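## Task

On the tall shelving unit, one jar on the second shelf up from the floor overhangs that shelf's front edge. Move it back until its entire base rests on that same shelf. The unit's other containers must stay where they are, and the jar must not topple or be left tilted.

## Robot and tools

ROBOT. TidyBot++: a four-caster mobile base (0.54 m long, 0.50 m wide, 0.38 m tall) carrying one seven-joint arm with a two-finger gripper. The shoulder sits 0.12 m ahead of the base centre, 0.68 m up. Arm segments: upper arm 0.42 m, forearm 0.31 m, hand 0.31 m to the hand point. The arm begins folded, hand pointing down. Cameras: base_camera (fixed on the base, looking forward) and wrist_camera (sees along the hand). Loose objects may occasionally get a brief nudge.

FRAMES. Base frame: origin on the floor below the base centre, x forward, y left, z up, metres. hand_pose is reported in it: the point between the finger pads, its z axis along the fingers, fingers closing along its y axis. Odometry frame = base frame at scene start; base_odometry counts wheel rotation only (slip counts as travel), heading in rad, left positive, -3.142 to 3.142. base_tilt gives forward/right lean in degrees.

TOOL move. Every argument except cameras and blocking forms one action; all its motions start at once.
- base: object of relative offsets from where the base currently is, along its present axes: translate_m (forward +, -2 to 2 m), strafe_m (left +, -2 to 2 m), rotate_rad (counter-clockwise +, -6.3 to 6.3 rad). translate and strafe together drive straight to the resulting point.
- joints: absolute targets by name, radians: joint_1_rad (any angle; + turns the arm clockwise from above, opposite to heading), joint_2_rad (-2.249 to 2.249, shoulder, 0 = upper arm vertical, + leans forward), joint_3_rad (any angle), joint_4_rad (-2.579 to 2.579, elbow, 0 straight), joint_5_rad (any angle), joint_6_rad (-2.099 to 2.099, wrist), joint_7_rad (any angle, hand roll; with hand down, + is counter-clockwise, 1.57 opens fingers left/right), gripper_pos (0 open to 1 closed; pad gap about 85 x (1 - gripper_pos) mm). Any-angle joints take the short way; send steps under half a turn.
- target: one list of seven numbers, an absolute hand pose in the base frame: x, y, z in metres then quaternion qw, qx, qy, qz. With target, joints may only contain gripper_pos.
- speeds: per-action caps: translate_m/strafe_m 0.05 to 0.5 m/s, rotate_rad 0.1 to 1.57 rad/s. For a combined translate+strafe, give a speed under only one key.
- cameras: list of base_camera, wrist_camera or all; [] for none.
- blocking: true/omitted returns when everything is at rest; false returns in about 0.5 s while motion continues. A new move overrides only what it names.
A move with no action just reports state and images. Unknown keys make a call invalid; out-of-range values are refused, and a refusal or an unrequested stop cancels the rest of that reply's move/wait/finished_scene calls.

Other tools: wait(seconds 0 to 10, cameras) lets time pass and reports; stop(cameras) brakes all running motions; zoom_image(camera, region [x0,y0,x1,y1] pixels, max 504x504) enlarges part of the latest image; read_manual(section "licences") gives URDF licence text; finished_scene(scene 1 or 2) ends the current scene irreversibly, and its result usually states success and gives the next task.

RESULT LINES. move: "done" or the worst status word. base_status, joint_status, hand_status: done, moving, off_target (resting away from target, maybe still pushing), contact_stop, time_out (base moves end after 14 s), not_followed (a self-collision check withheld targets; "joint command not followed" or "pose unreachable" with a cause). on_its_own lists uncommanded robot behaviour. hand_target is where the hand would be with joints on target. motor_effort is percent of max torque, bracketed value the peak of the last action. Motor temperatures per arm joint; MOTOR HOT appears at 60 °C, and at 75 °C an over-temperature stop lets the arm sink for 30-60 s (keys show limit_stop_at_motor_heat). "ARM HIT" means a hard hit against the base or the arm itself. torque_fault keys mean the arm froze for 10 s. pictures names the image order.

HAND MOVES. hand_status done means within 10 mm and 2 degrees; typical error is up to about 3 cm. To correct, add (desired minus measured hand_pose) to your last target's xyz. To hold still, resend hand_target, not hand_pose. The solver prefers near-folded postures, the path curves and can overshoot, and poses low, forward and close to the base go wrong or drive the arm into the base (nothing prevents arm-base contact). Unreachable poses wander up to 10 s and end time_out. A downward-pointing hand reaches at most about 0.94 m high, only near the base. Joint friction can leave small errors; loads make the arm sag.

CALIBRATION. Given per camera (pinhole base_camera 644x364, fisheye wrist_camera 644x476), with K, distortion and T_world_to_cam mapping the base frame to the camera; small per-scene errors exist, larger for the wrist camera.

AVOID. The arm does not avoid obstacles and keeps pushing when blocked. Snagging a raised arm while the base moves, pushing or pulling hard on a raised hand, or reaching far out from close to furniture can tip the robot; retract or back off to recover. Do not drive the arm into things (torque faults), drop or fling objects, slam, squeeze hard on something still resting, or knock other containers. The jar must end upright and fully on its shelf, which must hold without the robot touching it.

Each tool is called after ">>>" as name(argument=value, ...), one argument or row to a line, values as JSON.

## Session

>>> move(
)

Scene clock: 0.00 s.
Motor temperatures (°C): [32 29 24 27 32 42 37]
base_odometry: x=+0.000 y=+0.000 heading=+0.000
base_tilt: forward=-0.4 right=+0.4
base_status: not commanded
joint_positions: joint_1_rad=-0.005 joint_2_rad=-0.358 joint_3_rad=+3.144 joint_4_rad=-2.555 joint_5_rad=+0.005 joint_6_rad=-0.849 joint_7_rad=+1.575 gripper_pos=+0.000
joint_status: not commanded
motor_effort: joint_1_rad=+0 joint_2_rad=-1 joint_3_rad=+0 joint_4_rad=+12 joint_5_rad=+1 joint_6_rad=-1 joint_7_rad=+1
hand_pose: x=+0.2560 y=+0.0008 z=+0.5817 quat_wxyz=(+0.001, +0.999, +0.005, +0.048) (m; base frame)
hand_target: x=+0.2557 y=+0.0008 z=+0.5815 quat_wxyz=(+0.001, +0.999, +0.005, +0.047) (m; base frame)
hand_status: not commanded
pictures: base_camera, wrist_camera

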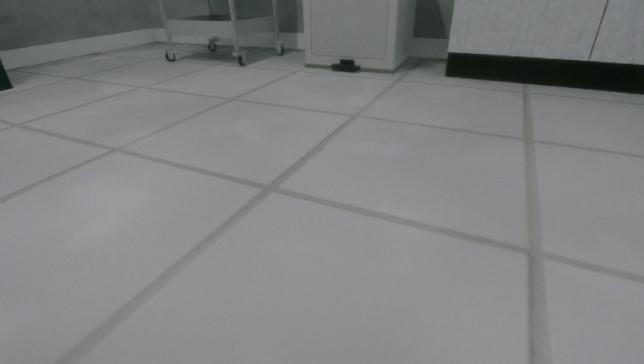

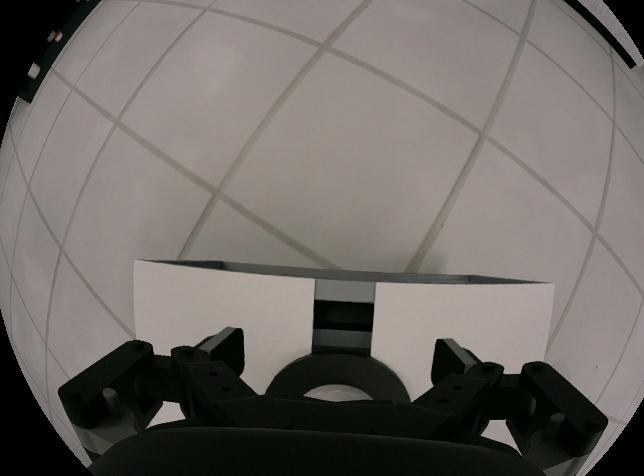

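>>> move(
  joints={"joint_6_rad": 0.45},
  base={"rotate_rad": 0.7},
)

Scene clock: 2.63 s.
Motor temperatures (°C): [32 29 24 27 32 42 37]
move: done
base_odometry: x=+0.000 y=+0.000 heading=+0.699
base_tilt: forward=-0.4 right=+0.3
base_status: done
joint_positions: joint_1_rad=-0.005 joint_2_rad=-0.358 joint_3_rad=+3.144 joint_4_rad=-2.554 joint_5_rad=+0.005 joint_6_rad=+0.381 joint_7_rad=+1.575 gripper_pos=+0.000
joint_status: all done
motor_effort: joint_1_rad=+0(1) joint_2_rad=-6(7) joint_3_rad=+0(1) joint_4_rad=+17(18) joint_5_rad=+1(1) joint_6_rad=+7(8) joint_7_rad=+0(1)
hand_pose: x=+0.5285 y=+0.0032 z=+0.8165 quat_wxyz=(+0.001, +0.788, +0.005, +0.616) (m; base frame)
hand_target: x=+0.5326 y=+0.0032 z=+0.8365 quat_wxyz=(+0.001, +0.767, +0.005, +0.642) (m; base frame)
hand_status: not commanded
pictures: base_camera, wrist_camera
camera_calibration:
wrist_camera: T_world_to_cam=[[0.0367496, -0.997509, 0.0602066, -0.0701872], [-0.216324, -0.0667595, -0.974037, 0.965616], [0.97563, 0.0227713, -0.218238, -0.197851], [0, 0, 0, 1]] pos_world=[0.404494, -0.00104299, 0.901592]

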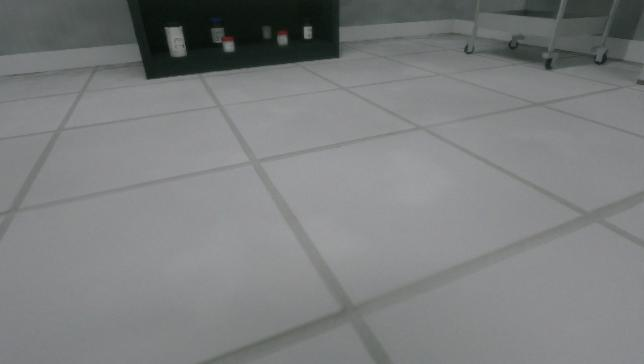

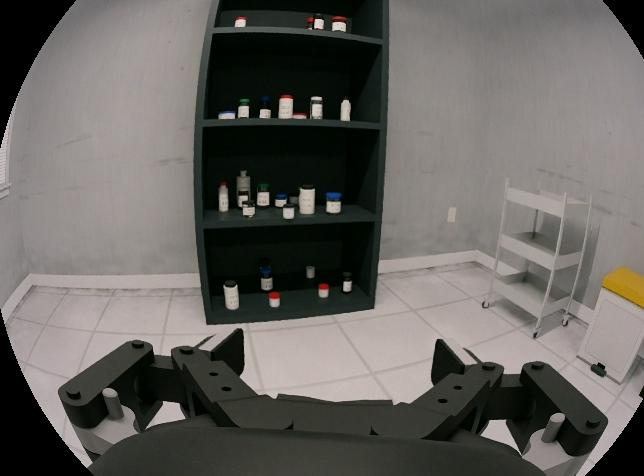

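>>> zoom_image(
  camera="wrist_camera",
  region=[190, 140, 400, 330],
)

Scaled by 2.400.

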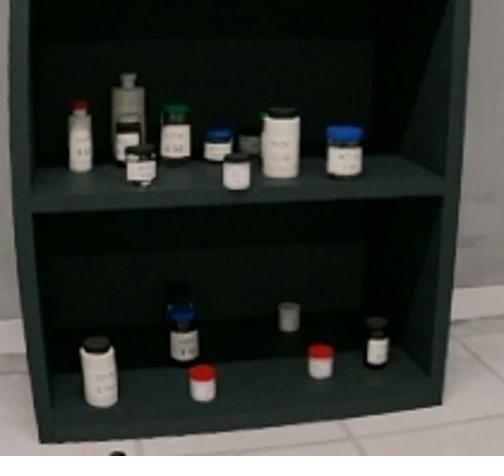

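>>> move(
  base={"translate_m": 0.79, "strafe_m": -0.03, "rotate_rad": 0.365},
)

>>> zoom_image(
  camera="wrist_camera",
  region=[120, 100, 520, 400],
)

Scene clock: 7.97 s.
Motor temperatures (°C): [32 29 24 27 32 42 37]
move: done
base_odometry: x=+0.624 y=+0.485 heading=+1.065
base_tilt: forward=-0.4 right=+0.4
base_status: done
joint_positions: joint_1_rad=-0.005 joint_2_rad=-0.353 joint_3_rad=+3.144 joint_4_rad=-2.554 joint_5_rad=+0.005 joint_6_rad=+0.385 joint_7_rad=+1.575 gripper_pos=+0.000
joint_status: not commanded
motor_effort: joint_1_rad=+0(1) joint_2_rad=-6(9) joint_3_rad=+0(2) joint_4_rad=+17(18) joint_5_rad=+1(2) joint_6_rad=+7(8) joint_7_rad=+0(1)
hand_pose: x=+0.5294 y=+0.0032 z=+0.8158 quat_wxyz=(+0.001, +0.788, +0.005, +0.615) (m; base frame)
hand_target: x=+0.5326 y=+0.0032 z=+0.8365 quat_wxyz=(+0.001, +0.767, +0.005, +0.642) (m; base frame)
hand_status: not commanded
pictures: base_camera, wrist_camera
camera_calibration:
wrist_camera: T_world_to_cam=[[0.0367941, -0.997509, 0.0601864, -0.0701798], [-0.21685, -0.0667618, -0.973919, 0.965366], [0.975511, 0.0227831, -0.218766, -0.198366], [0, 0, 0, 1]] pos_world=[0.40543, -0.00103595, 0.901017]

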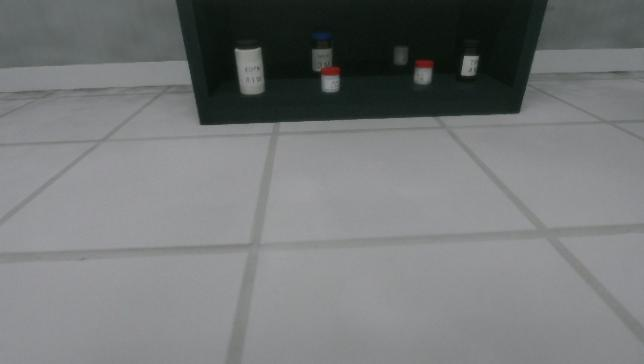

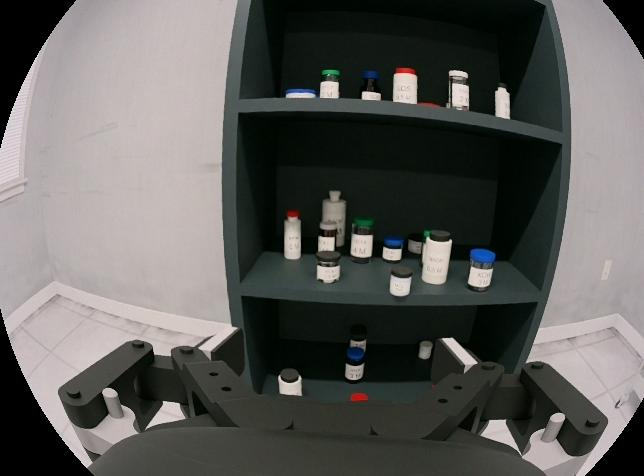

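Scaled by 1.260.

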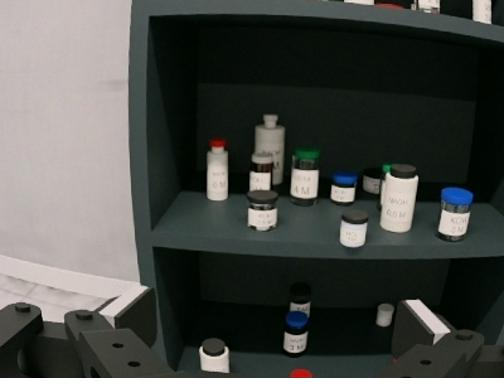

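>>> move(
  base={"strafe_m": -0.165, "rotate_rad": 0.03},
  joints={"joint_1_rad": 0.0, "joint_2_rad": 0.73, "joint_3_rad": 3.1416, "joint_4_rad": -2.329, "joint_5_rad": 0.0, "joint_6_rad": 1.32, "joint_7_rad": 1.5708, "gripper_pos": 0.65},
)

>>> zoom_image(
  camera="wrist_camera",
  region=[170, 60, 490, 360],
)

Scene clock: 18.57 s.
Motor temperatures (°C): [32 29 24 27 32 42 37]
move: done
base_odometry: x=+0.768 y=+0.406 heading=+1.095
base_tilt: forward=-0.4 right=+0.4
base_status: done
joint_positions: joint_1_rad=-0.005 joint_2_rad=+0.729 joint_3_rad=+3.144 joint_4_rad=-2.349 joint_5_rad=+0.005 joint_6_rad=+1.249 joint_7_rad=+1.575 gripper_pos=+0.650
joint_status: all done
motor_effort: joint_1_rad=+0(2) joint_2_rad=-32(34) joint_3_rad=+0(2) joint_4_rad=+5(18) joint_5_rad=+1(3) joint_6_rad=+7(8) joint_7_rad=+0(2)
hand_pose: x=+0.7202 y=+0.0049 z=+0.6024 quat_wxyz=(-0.001, +0.792, +0.006, +0.610) (m; base frame)
hand_target: x=+0.7324 y=+0.0014 z=+0.6299 quat_wxyz=(+0.000, +0.764, +0.000, +0.645) (m; base frame)
hand_status: not commanded
pictures: base_camera, wrist_camera
camera_calibration:
wrist_camera: T_world_to_cam=[[0.0398509, -0.997499, 0.0583828, -0.0637779], [-0.22932, -0.0659998, -0.971111, 0.806325], [0.972535, 0.0253113, -0.231376, -0.421538], [0, 0, 0, 1]] pos_world=[0.597408, 0.000268629, 0.689221]

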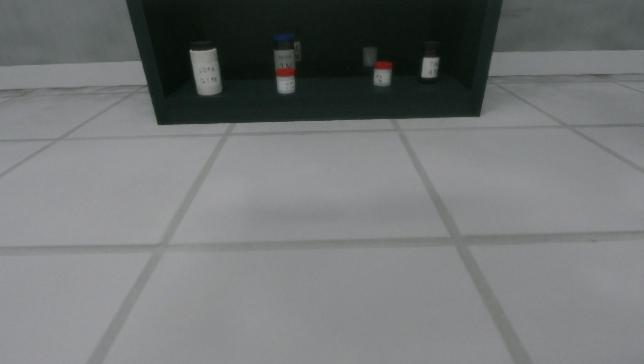

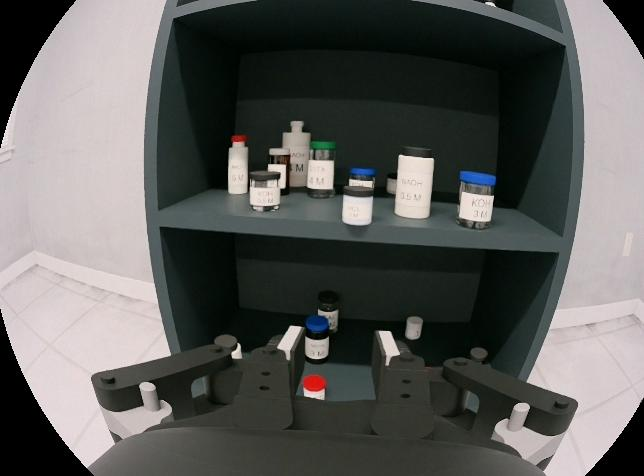

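Scaled by 1.575.

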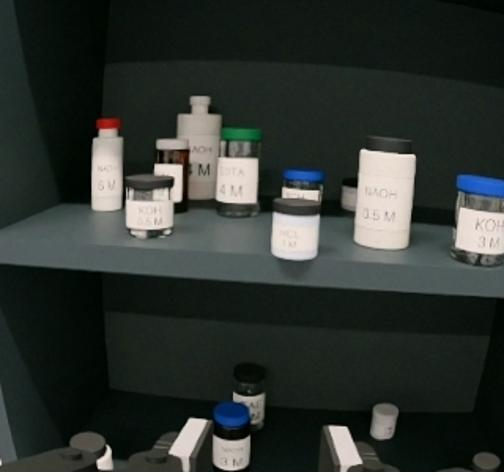

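>>> zoom_image(
  camera="wrist_camera",
  region=[290, 150, 430, 250],
)

Scaled by 3.600.

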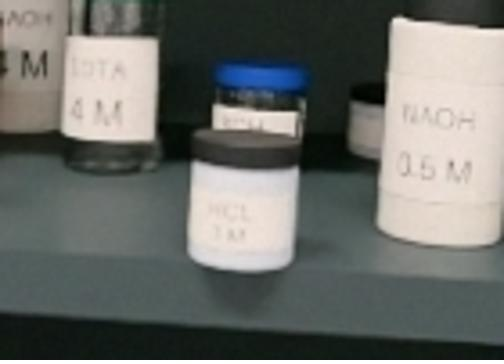

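>>> move(
  base={"translate_m": 0.23, "strafe_m": -0.015},
  joints={"joint_1_rad": 0.0, "joint_2_rad": 0.909, "joint_3_rad": 3.1416, "joint_4_rad": -2.315, "joint_5_rad": 0.0, "joint_6_rad": 1.69, "joint_7_rad": 1.5708},
)

>>> zoom_image(
  camera="wrist_camera",
  region=[220, 150, 480, 400],
)

Scene clock: 29.67 s.
Motor temperatures (°C): [32 29 24 27 32 42 37]
move: done
base_odometry: x=+0.887 y=+0.603 heading=+1.095
base_tilt: forward=-0.4 right=+0.4
base_status: done
joint_positions: joint_1_rad=-0.005 joint_2_rad=+0.914 joint_3_rad=+3.144 joint_4_rad=-2.327 joint_5_rad=+0.005 joint_6_rad=+1.620 joint_7_rad=+1.575 gripper_pos=+0.650
joint_status: all done
motor_effort: joint_1_rad=+0(1) joint_2_rad=-34(37) joint_3_rad=+0(1) joint_4_rad=+4(7) joint_5_rad=+1(2) joint_6_rad=+7(8) joint_7_rad=+0(1)
hand_pose: x=+0.7320 y=+0.0051 z=+0.6104 quat_wxyz=(-0.001, +0.725, +0.005, +0.689) (m; base frame)
hand_target: x=+0.7361 y=+0.0014 z=+0.6385 quat_wxyz=(+0.000, +0.694, +0.000, +0.720) (m; base frame)
hand_status: not commanded
pictures: base_camera, wrist_camera
camera_calibration:
wrist_camera: T_world_to_cam=[[0.0277383, -0.997618, 0.0631515, -0.0584773], [-0.0239392, -0.0638207, -0.997674, 0.682685], [0.999329, 0.026162, -0.0256524, -0.576304], [0, 0, 0, 1]] pos_world=[0.593882, 0.000308634, 0.670007]

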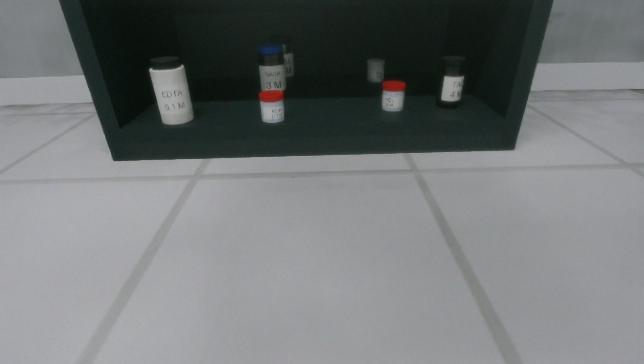

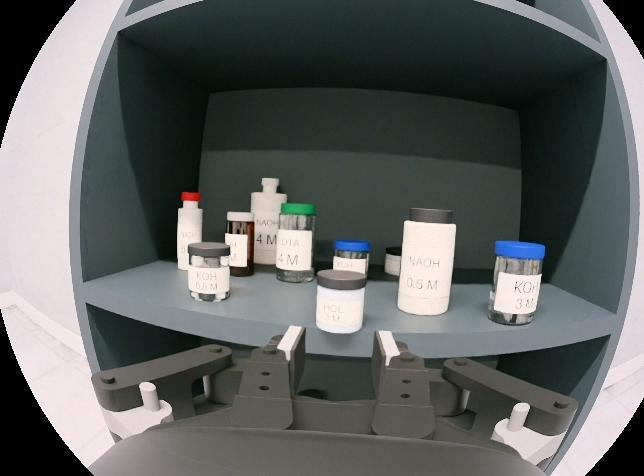

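Scaled by 1.938.

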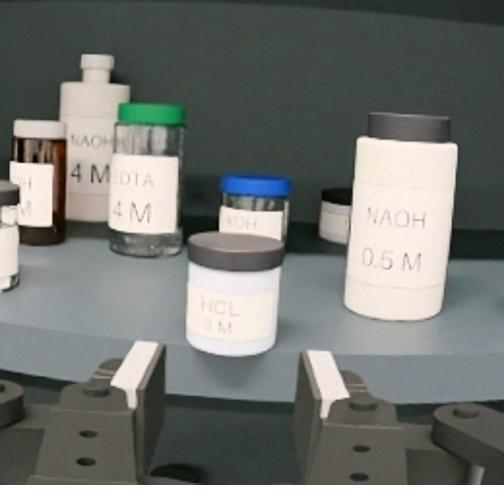

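>>> zoom_image(
  camera="wrist_camera",
  region=[280, 260, 400, 360],
)

Scaled by 4.200.

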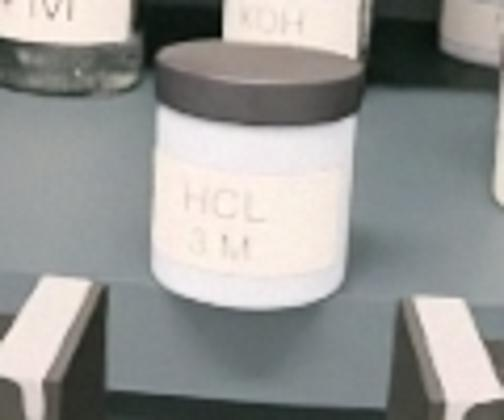

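>>> move(
  base={"translate_m": 0.08},
  joints={"joint_2_rad": 0.976, "joint_4_rad": -2.3025, "joint_6_rad": 1.745},
)

>>> zoom_image(
  camera="wrist_camera",
  region=[240, 240, 440, 420],
)

Scene clock: 38.83 s.
Motor temperatures (°C): [31 30 24 27 32 42 36]
move: done
base_odometry: x=+0.924 y=+0.674 heading=+1.094
base_tilt: forward=-0.4 right=+0.4
base_status: done
joint_positions: joint_1_rad=-0.005 joint_2_rad=+0.980 joint_3_rad=+3.144 joint_4_rad=-2.316 joint_5_rad=+0.005 joint_6_rad=+1.678 joint_7_rad=+1.575 gripper_pos=+0.650
joint_status: all done
motor_effort: joint_1_rad=+0(2) joint_2_rad=-35(37) joint_3_rad=-1(1) joint_4_rad=+2(5) joint_5_rad=+1(1) joint_6_rad=+7(8) joint_7_rad=+0(1)
hand_pose: x=+0.7311 y=+0.0052 z=+0.5909 quat_wxyz=(-0.001, +0.723, +0.005, +0.690) (m; base frame)
hand_target: x=+0.7357 y=+0.0014 z=+0.6177 quat_wxyz=(+0.000, +0.694, +0.000, +0.720) (m; base frame)
hand_status: not commanded
pictures: base_camera, wrist_camera
camera_calibration:
wrist_camera: T_world_to_cam=[[0.0276151, -0.997629, 0.0630357, -0.0570401], [-0.0206749, -0.0636163, -0.99776, 0.660805], [0.999405, 0.02625, -0.0223827, -0.577945], [0, 0, 0, 1]] pos_world=[0.592838, 0.000304079, 0.649984]

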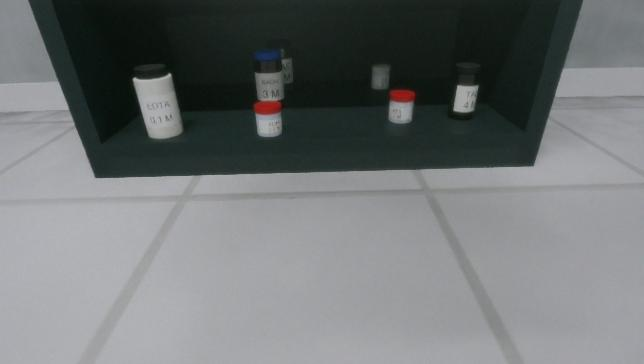

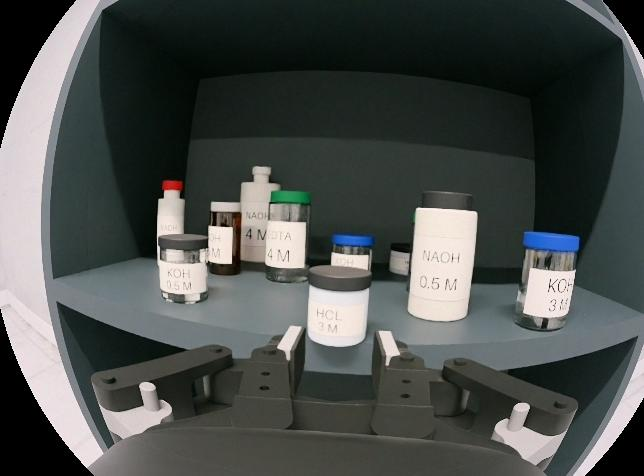

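Scaled by 2.520.

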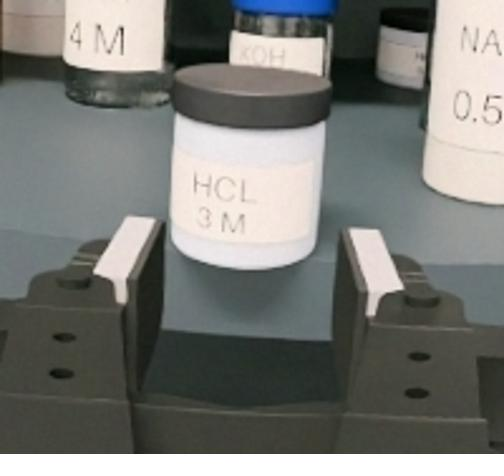

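>>> move(
  base={"translate_m": 0.04},
  joints={"joint_2_rad": 1.042, "joint_4_rad": -2.284, "joint_6_rad": 1.842},
)

>>> zoom_image(
  camera="wrist_camera",
  region=[240, 240, 440, 420],
)

Scene clock: 43.87 s.
Motor temperatures (°C): [31 30 24 27 32 42 36]
move: done
base_odometry: x=+0.943 y=+0.710 heading=+1.094
base_tilt: forward=-0.4 right=+0.4
base_status: done
joint_positions: joint_1_rad=-0.005 joint_2_rad=+1.045 joint_3_rad=+3.144 joint_4_rad=-2.295 joint_5_rad=+0.005 joint_6_rad=+1.775 joint_7_rad=+1.575 gripper_pos=+0.650
joint_status: all done
motor_effort: joint_1_rad=+0(2) joint_2_rad=-36(38) joint_3_rad=-1(1) joint_4_rad=+2(3) joint_5_rad=+1(2) joint_6_rad=+7(8) joint_7_rad=+1(1)
hand_pose: x=+0.7324 y=+0.0052 z=+0.5868 quat_wxyz=(-0.001, +0.705, +0.005, +0.709) (m; base frame)
hand_target: x=+0.7348 y=+0.0014 z=+0.6120 quat_wxyz=(+0.000, +0.676, +0.000, +0.737) (m; base frame)
hand_status: not commanded
pictures: base_camera, wrist_camera
camera_calibration:
wrist_camera: T_world_to_cam=[[0.0243602, -0.997664, 0.0638222, -0.0548547], [0.0325326, -0.0630163, -0.997482, 0.617613], [0.999174, 0.0263751, 0.0309215, -0.610382], [0, 0, 0, 1]] pos_world=[0.591122, 0.000292025, 0.638433]

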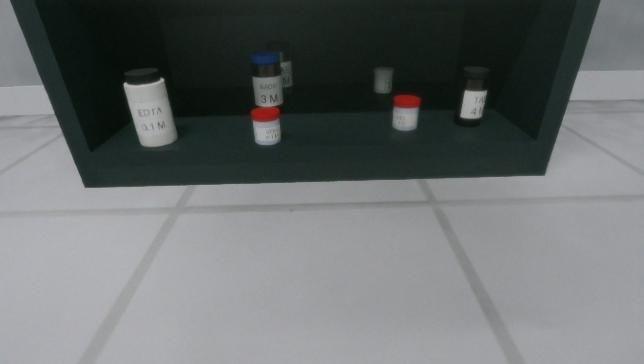

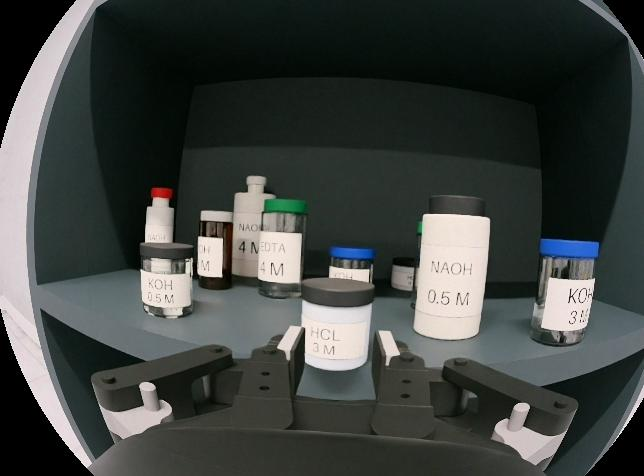

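Scaled by 2.520.

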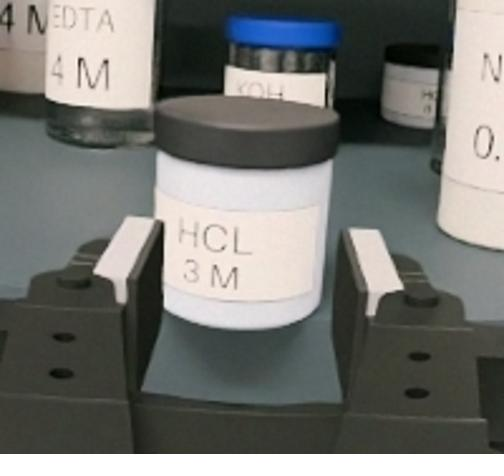

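>>> move(
  base={"translate_m": 0.06, "strafe_m": 0.003},
  speeds={"translate_m": 0.06},
)

>>> zoom_image(
  camera="wrist_camera",
  region=[240, 240, 440, 420],
)

Scene clock: 46.87 s.
Motor temperatures (°C): [31 30 24 27 32 42 36]
move: done
base_odometry: x=+0.968 y=+0.765 heading=+1.094
base_tilt: forward=-0.4 right=+0.4
base_status: done
joint_positions: joint_1_rad=-0.005 joint_2_rad=+1.045 joint_3_rad=+3.144 joint_4_rad=-2.295 joint_5_rad=+0.005 joint_6_rad=+1.776 joint_7_rad=+1.575 gripper_pos=+0.650
joint_status: not commanded
motor_effort: joint_1_rad=+0(2) joint_2_rad=-36(37) joint_3_rad=+0(1) joint_4_rad=+1(3) joint_5_rad=+1(2) joint_6_rad=+7(8) joint_7_rad=+0(1)
hand_pose: x=+0.7324 y=+0.0052 z=+0.5869 quat_wxyz=(-0.001, +0.705, +0.005, +0.710) (m; base frame)
hand_target: x=+0.7348 y=+0.0014 z=+0.6120 quat_wxyz=(+0.000, +0.676, +0.000, +0.737) (m; base frame)
hand_status: not commanded
pictures: base_camera, wrist_camera
camera_calibration:
wrist_camera: T_world_to_cam=[[0.0243336, -0.997664, 0.0638291, -0.0548471], [0.0329556, -0.0630128, -0.997468, 0.617412], [0.999161, 0.0263755, 0.0313453, -0.610648], [0, 0, 0, 1]] pos_world=[0.591123, 0.000292011, 0.638491]

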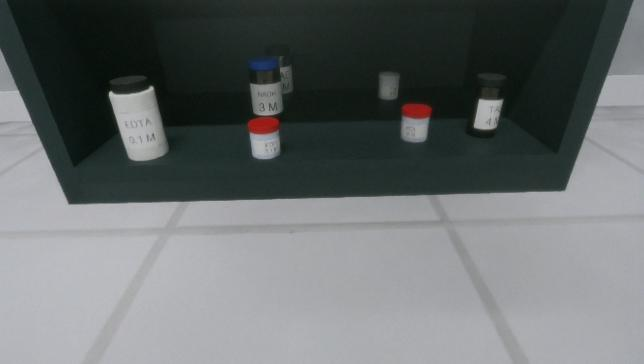

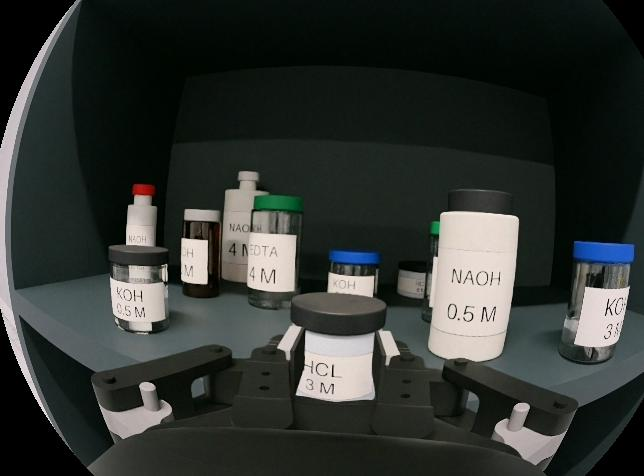

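Scaled by 2.520.

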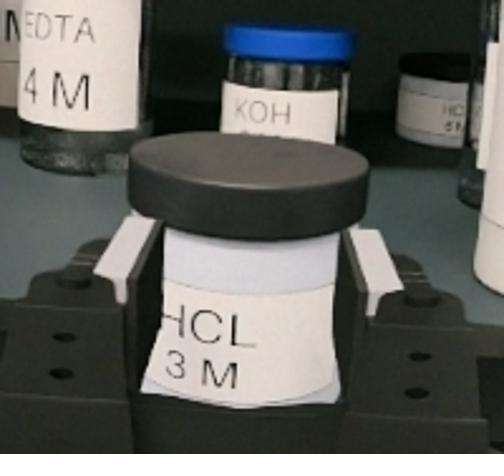

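>>> move(
  base={"translate_m": 0.026},
  speeds={"translate_m": 0.06},
  cameras=["wrist_camera"],
)

>>> move(
  base={"translate_m": -0.12},
  speeds={"translate_m": 0.15},
)

>>> zoom_image(
  camera="wrist_camera",
  region=[240, 240, 440, 420],
)

Scene clock: 51.93 s.
Motor temperatures (°C): [31 30 24 27 32 42 36]
move: done
base_odometry: x=+0.980 y=+0.788 heading=+1.094
base_tilt: forward=-0.4 right=+0.4
base_status: done
joint_positions: joint_1_rad=-0.005 joint_2_rad=+1.045 joint_3_rad=+3.144 joint_4_rad=-2.294 joint_5_rad=+0.005 joint_6_rad=+1.776 joint_7_rad=+1.575 gripper_pos=+0.650
joint_status: not commanded
motor_effort: joint_1_rad=+0(3) joint_2_rad=-35(37) joint_3_rad=+0(2) joint_4_rad=+0(3) joint_5_rad=+1(2) joint_6_rad=+7(8) joint_7_rad=+0(1)
hand_pose: x=+0.7324 y=+0.0052 z=+0.5870 quat_wxyz=(-0.001, +0.704, +0.005, +0.710) (m; base frame)
hand_target: x=+0.7348 y=+0.0014 z=+0.6120 quat_wxyz=(+0.000, +0.676, +0.000, +0.737) (m; base frame)
hand_status: not commanded
pictures: wrist_camera
camera_calibration:
wrist_camera: T_world_to_cam=[[0.0242795, -0.997665, 0.0638354, -0.0548359], [0.0333474, -0.0630105, -0.997456, 0.617215], [0.999149, 0.0263465, 0.0317397, -0.610894], [0, 0, 0, 1]] pos_world=[0.591123, 0.000278115, 0.638535]

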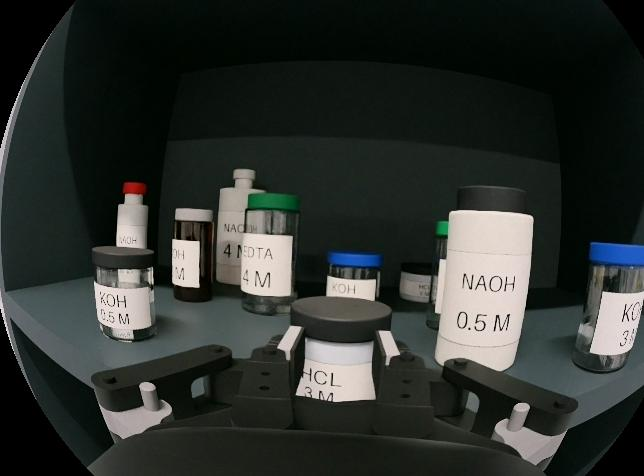

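Scene clock: 53.37 s.
Motor temperatures (°C): [31 30 24 27 32 42 36]
move: done
base_odometry: x=+0.925 y=+0.681 heading=+1.094
base_tilt: forward=-0.4 right=+0.4
base_status: done
joint_positions: joint_1_rad=-0.005 joint_2_rad=+1.045 joint_3_rad=+3.144 joint_4_rad=-2.294 joint_5_rad=+0.005 joint_6_rad=+1.777 joint_7_rad=+1.575 gripper_pos=+0.650
joint_status: not commanded
motor_effort: joint_1_rad=+0(1) joint_2_rad=-35(37) joint_3_rad=-1(1) joint_4_rad=+1(3) joint_5_rad=+1(1) joint_6_rad=+7(8) joint_7_rad=+1(1)
hand_pose: x=+0.7325 y=+0.0051 z=+0.5873 quat_wxyz=(-0.001, +0.704, +0.005, +0.710) (m; base frame)
hand_target: x=+0.7348 y=+0.0014 z=+0.6120 quat_wxyz=(+0.000, +0.676, +0.000, +0.737) (m; base frame)
hand_status: not commanded
pictures: base_camera, wrist_camera
camera_calibration:
wrist_camera: T_world_to_cam=[[0.0241199, -0.997668, 0.0638548, -0.0548068], [0.0344832, -0.0630051, -0.997417, 0.616676], [0.999114, 0.0262595, 0.032883, -0.611661], [0, 0, 0, 1]] pos_world=[0.591177, 0.000236702, 0.638697]

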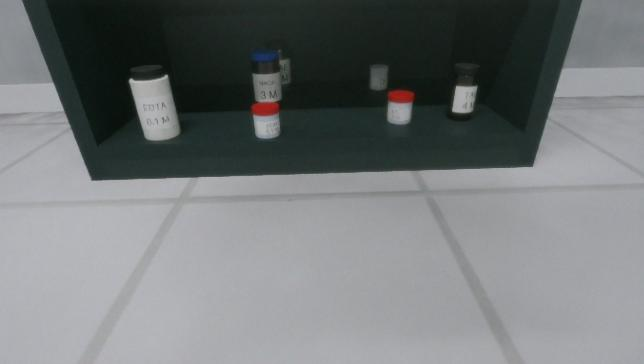

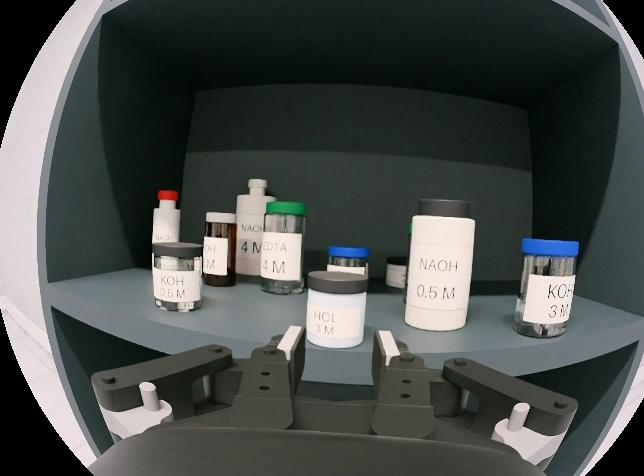

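Scaled by 2.520.

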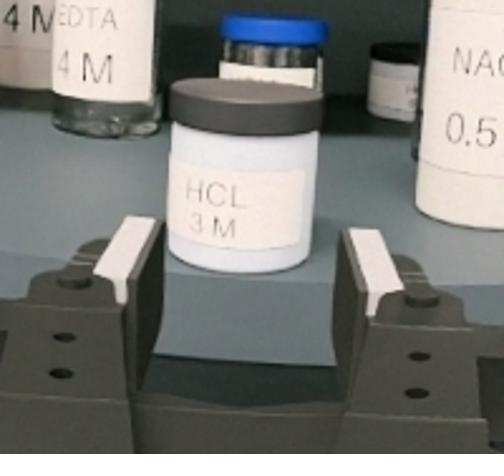

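>>> zoom_image(
  camera="wrist_camera",
  region=[290, 310, 390, 390],
)

Scaled by 5.040.

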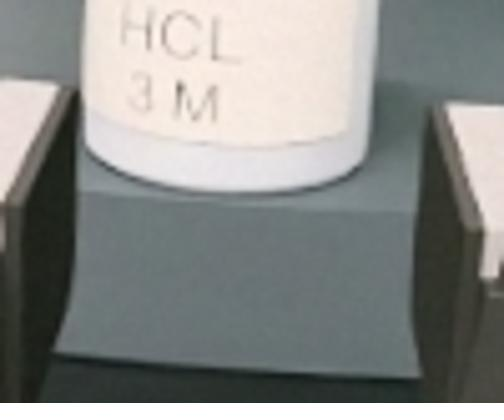

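>>> move(
  base={"translate_m": 0.105, "strafe_m": 0.002},
  speeds={"translate_m": 0.2},
  cameras=[],
)

>>> move(
  base={"translate_m": 0.037},
  speeds={"translate_m": 0.06},
  cameras=["wrist_camera"],
)

>>> move(
  base={"translate_m": -0.14},
  speeds={"translate_m": 0.2},
  cameras=["wrist_camera"],
)

>>> zoom_image(
  camera="wrist_camera",
  region=[290, 300, 390, 380],
)

Scene clock: 57.13 s.
Motor temperatures (°C): [31 30 24 27 32 42 36]
move: done
base_odometry: x=+0.971 y=+0.776 heading=+1.094
base_tilt: forward=-0.4 right=+0.4
base_status: done
joint_positions: joint_1_rad=-0.005 joint_2_rad=+1.045 joint_3_rad=+3.144 joint_4_rad=-2.293 joint_5_rad=+0.005 joint_6_rad=+1.778 joint_7_rad=+1.575 gripper_pos=+0.650
joint_status: not commanded
motor_effort: joint_1_rad=+0(3) joint_2_rad=-35(37) joint_3_rad=+0(1) joint_4_rad=+1(3) joint_5_rad=+1(1) joint_6_rad=+7(9) joint_7_rad=+0(1)
hand_pose: x=+0.7329 y=+0.0051 z=+0.5877 quat_wxyz=(-0.001, +0.703, +0.005, +0.711) (m; base frame)
hand_target: x=+0.7348 y=+0.0014 z=+0.6120 quat_wxyz=(+0.000, +0.676, +0.000, +0.737) (m; base frame)
hand_status: not commanded
pictures: none
No camera images: "cameras" was empty.

Scene clock: 58.23 s.
Motor temperatures (°C): [31 30 24 27 32 42 36]
move: done
base_odometry: x=+0.988 y=+0.809 heading=+1.094
base_tilt: forward=-0.4 right=+0.4
base_status: done
joint_positions: joint_1_rad=-0.005 joint_2_rad=+1.045 joint_3_rad=+3.144 joint_4_rad=-2.293 joint_5_rad=+0.005 joint_6_rad=+1.778 joint_7_rad=+1.575 gripper_pos=+0.650
joint_status: not commanded
motor_effort: joint_1_rad=+0(2) joint_2_rad=-36(37) joint_3_rad=-1(1) joint_4_rad=+1(3) joint_5_rad=+1(2) joint_6_rad=+7(8) joint_7_rad=+0(1)
hand_pose: x=+0.7329 y=+0.0051 z=+0.5878 quat_wxyz=(-0.001, +0.703, +0.005, +0.711) (m; base frame)
hand_target: x=+0.7348 y=+0.0014 z=+0.6120 quat_wxyz=(+0.000, +0.676, +0.000, +0.737) (m; base frame)
hand_status: not commanded
pictures: wrist_camera
camera_calibration:
wrist_camera: T_world_to_cam=[[0.0239951, -0.997668, 0.0638904, -0.0547707], [0.0364829, -0.0629923, -0.997347, 0.615592], [0.999046, 0.0262624, 0.0348863, -0.613171], [0, 0, 0, 1]] pos_world=[0.591441, 0.000237926, 0.638849]

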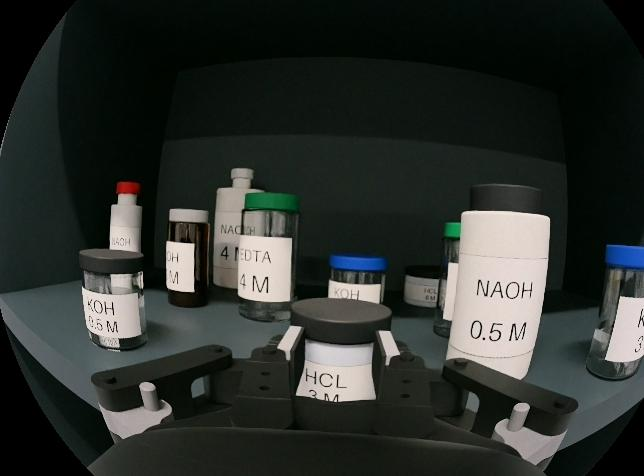

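Scene clock: 59.67 s.
Motor temperatures (°C): [31 30 24 27 32 42 36]
move: done
base_odometry: x=+0.923 y=+0.684 heading=+1.094
base_tilt: forward=-0.4 right=+0.4
base_status: done
joint_positions: joint_1_rad=-0.005 joint_2_rad=+1.046 joint_3_rad=+3.144 joint_4_rad=-2.293 joint_5_rad=+0.005 joint_6_rad=+1.779 joint_7_rad=+1.575 gripper_pos=+0.650
joint_status: not commanded
motor_effort: joint_1_rad=+0(3) joint_2_rad=-36(39) joint_3_rad=+0(1) joint_4_rad=+2(3) joint_5_rad=+1(2) joint_6_rad=+7(9) joint_7_rad=+1(1)
hand_pose: x=+0.7329 y=+0.0050 z=+0.5877 quat_wxyz=(-0.001, +0.703, +0.005, +0.711) (m; base frame)
hand_target: x=+0.7348 y=+0.0014 z=+0.6120 quat_wxyz=(+0.000, +0.676, +0.000, +0.737) (m; base frame)
hand_status: not commanded
pictures: wrist_camera
camera_calibration:
wrist_camera: T_world_to_cam=[[0.0236825, -0.997676, 0.0638939, -0.0547181], [0.0367827, -0.062999, -0.997336, 0.615276], [0.999043, 0.0259695, 0.0352053, -0.613338], [0, 0, 0, 1]] pos_world=[0.591415, 0.0000989119, 0.638725]

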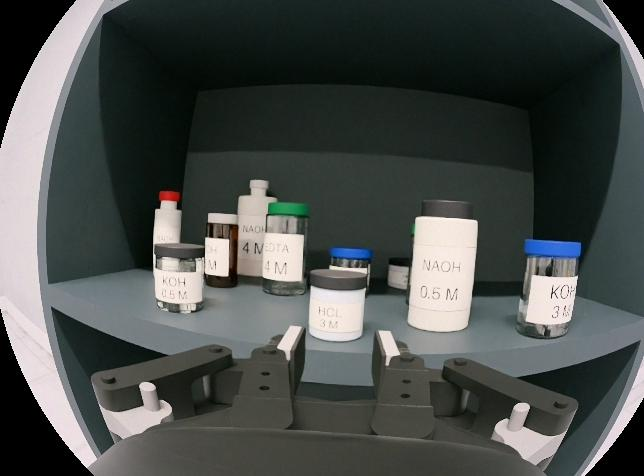

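Scaled by 5.040.

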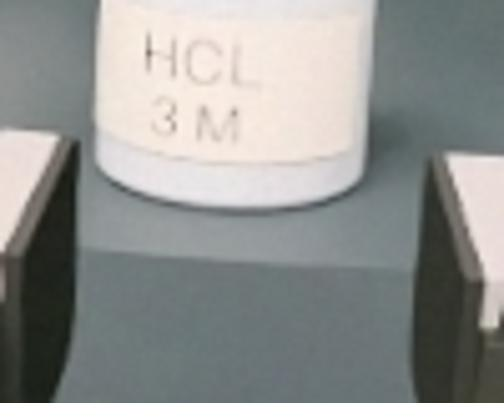

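>>> finished_scene(
  scene=1,
)

The scene is finished: the task was done.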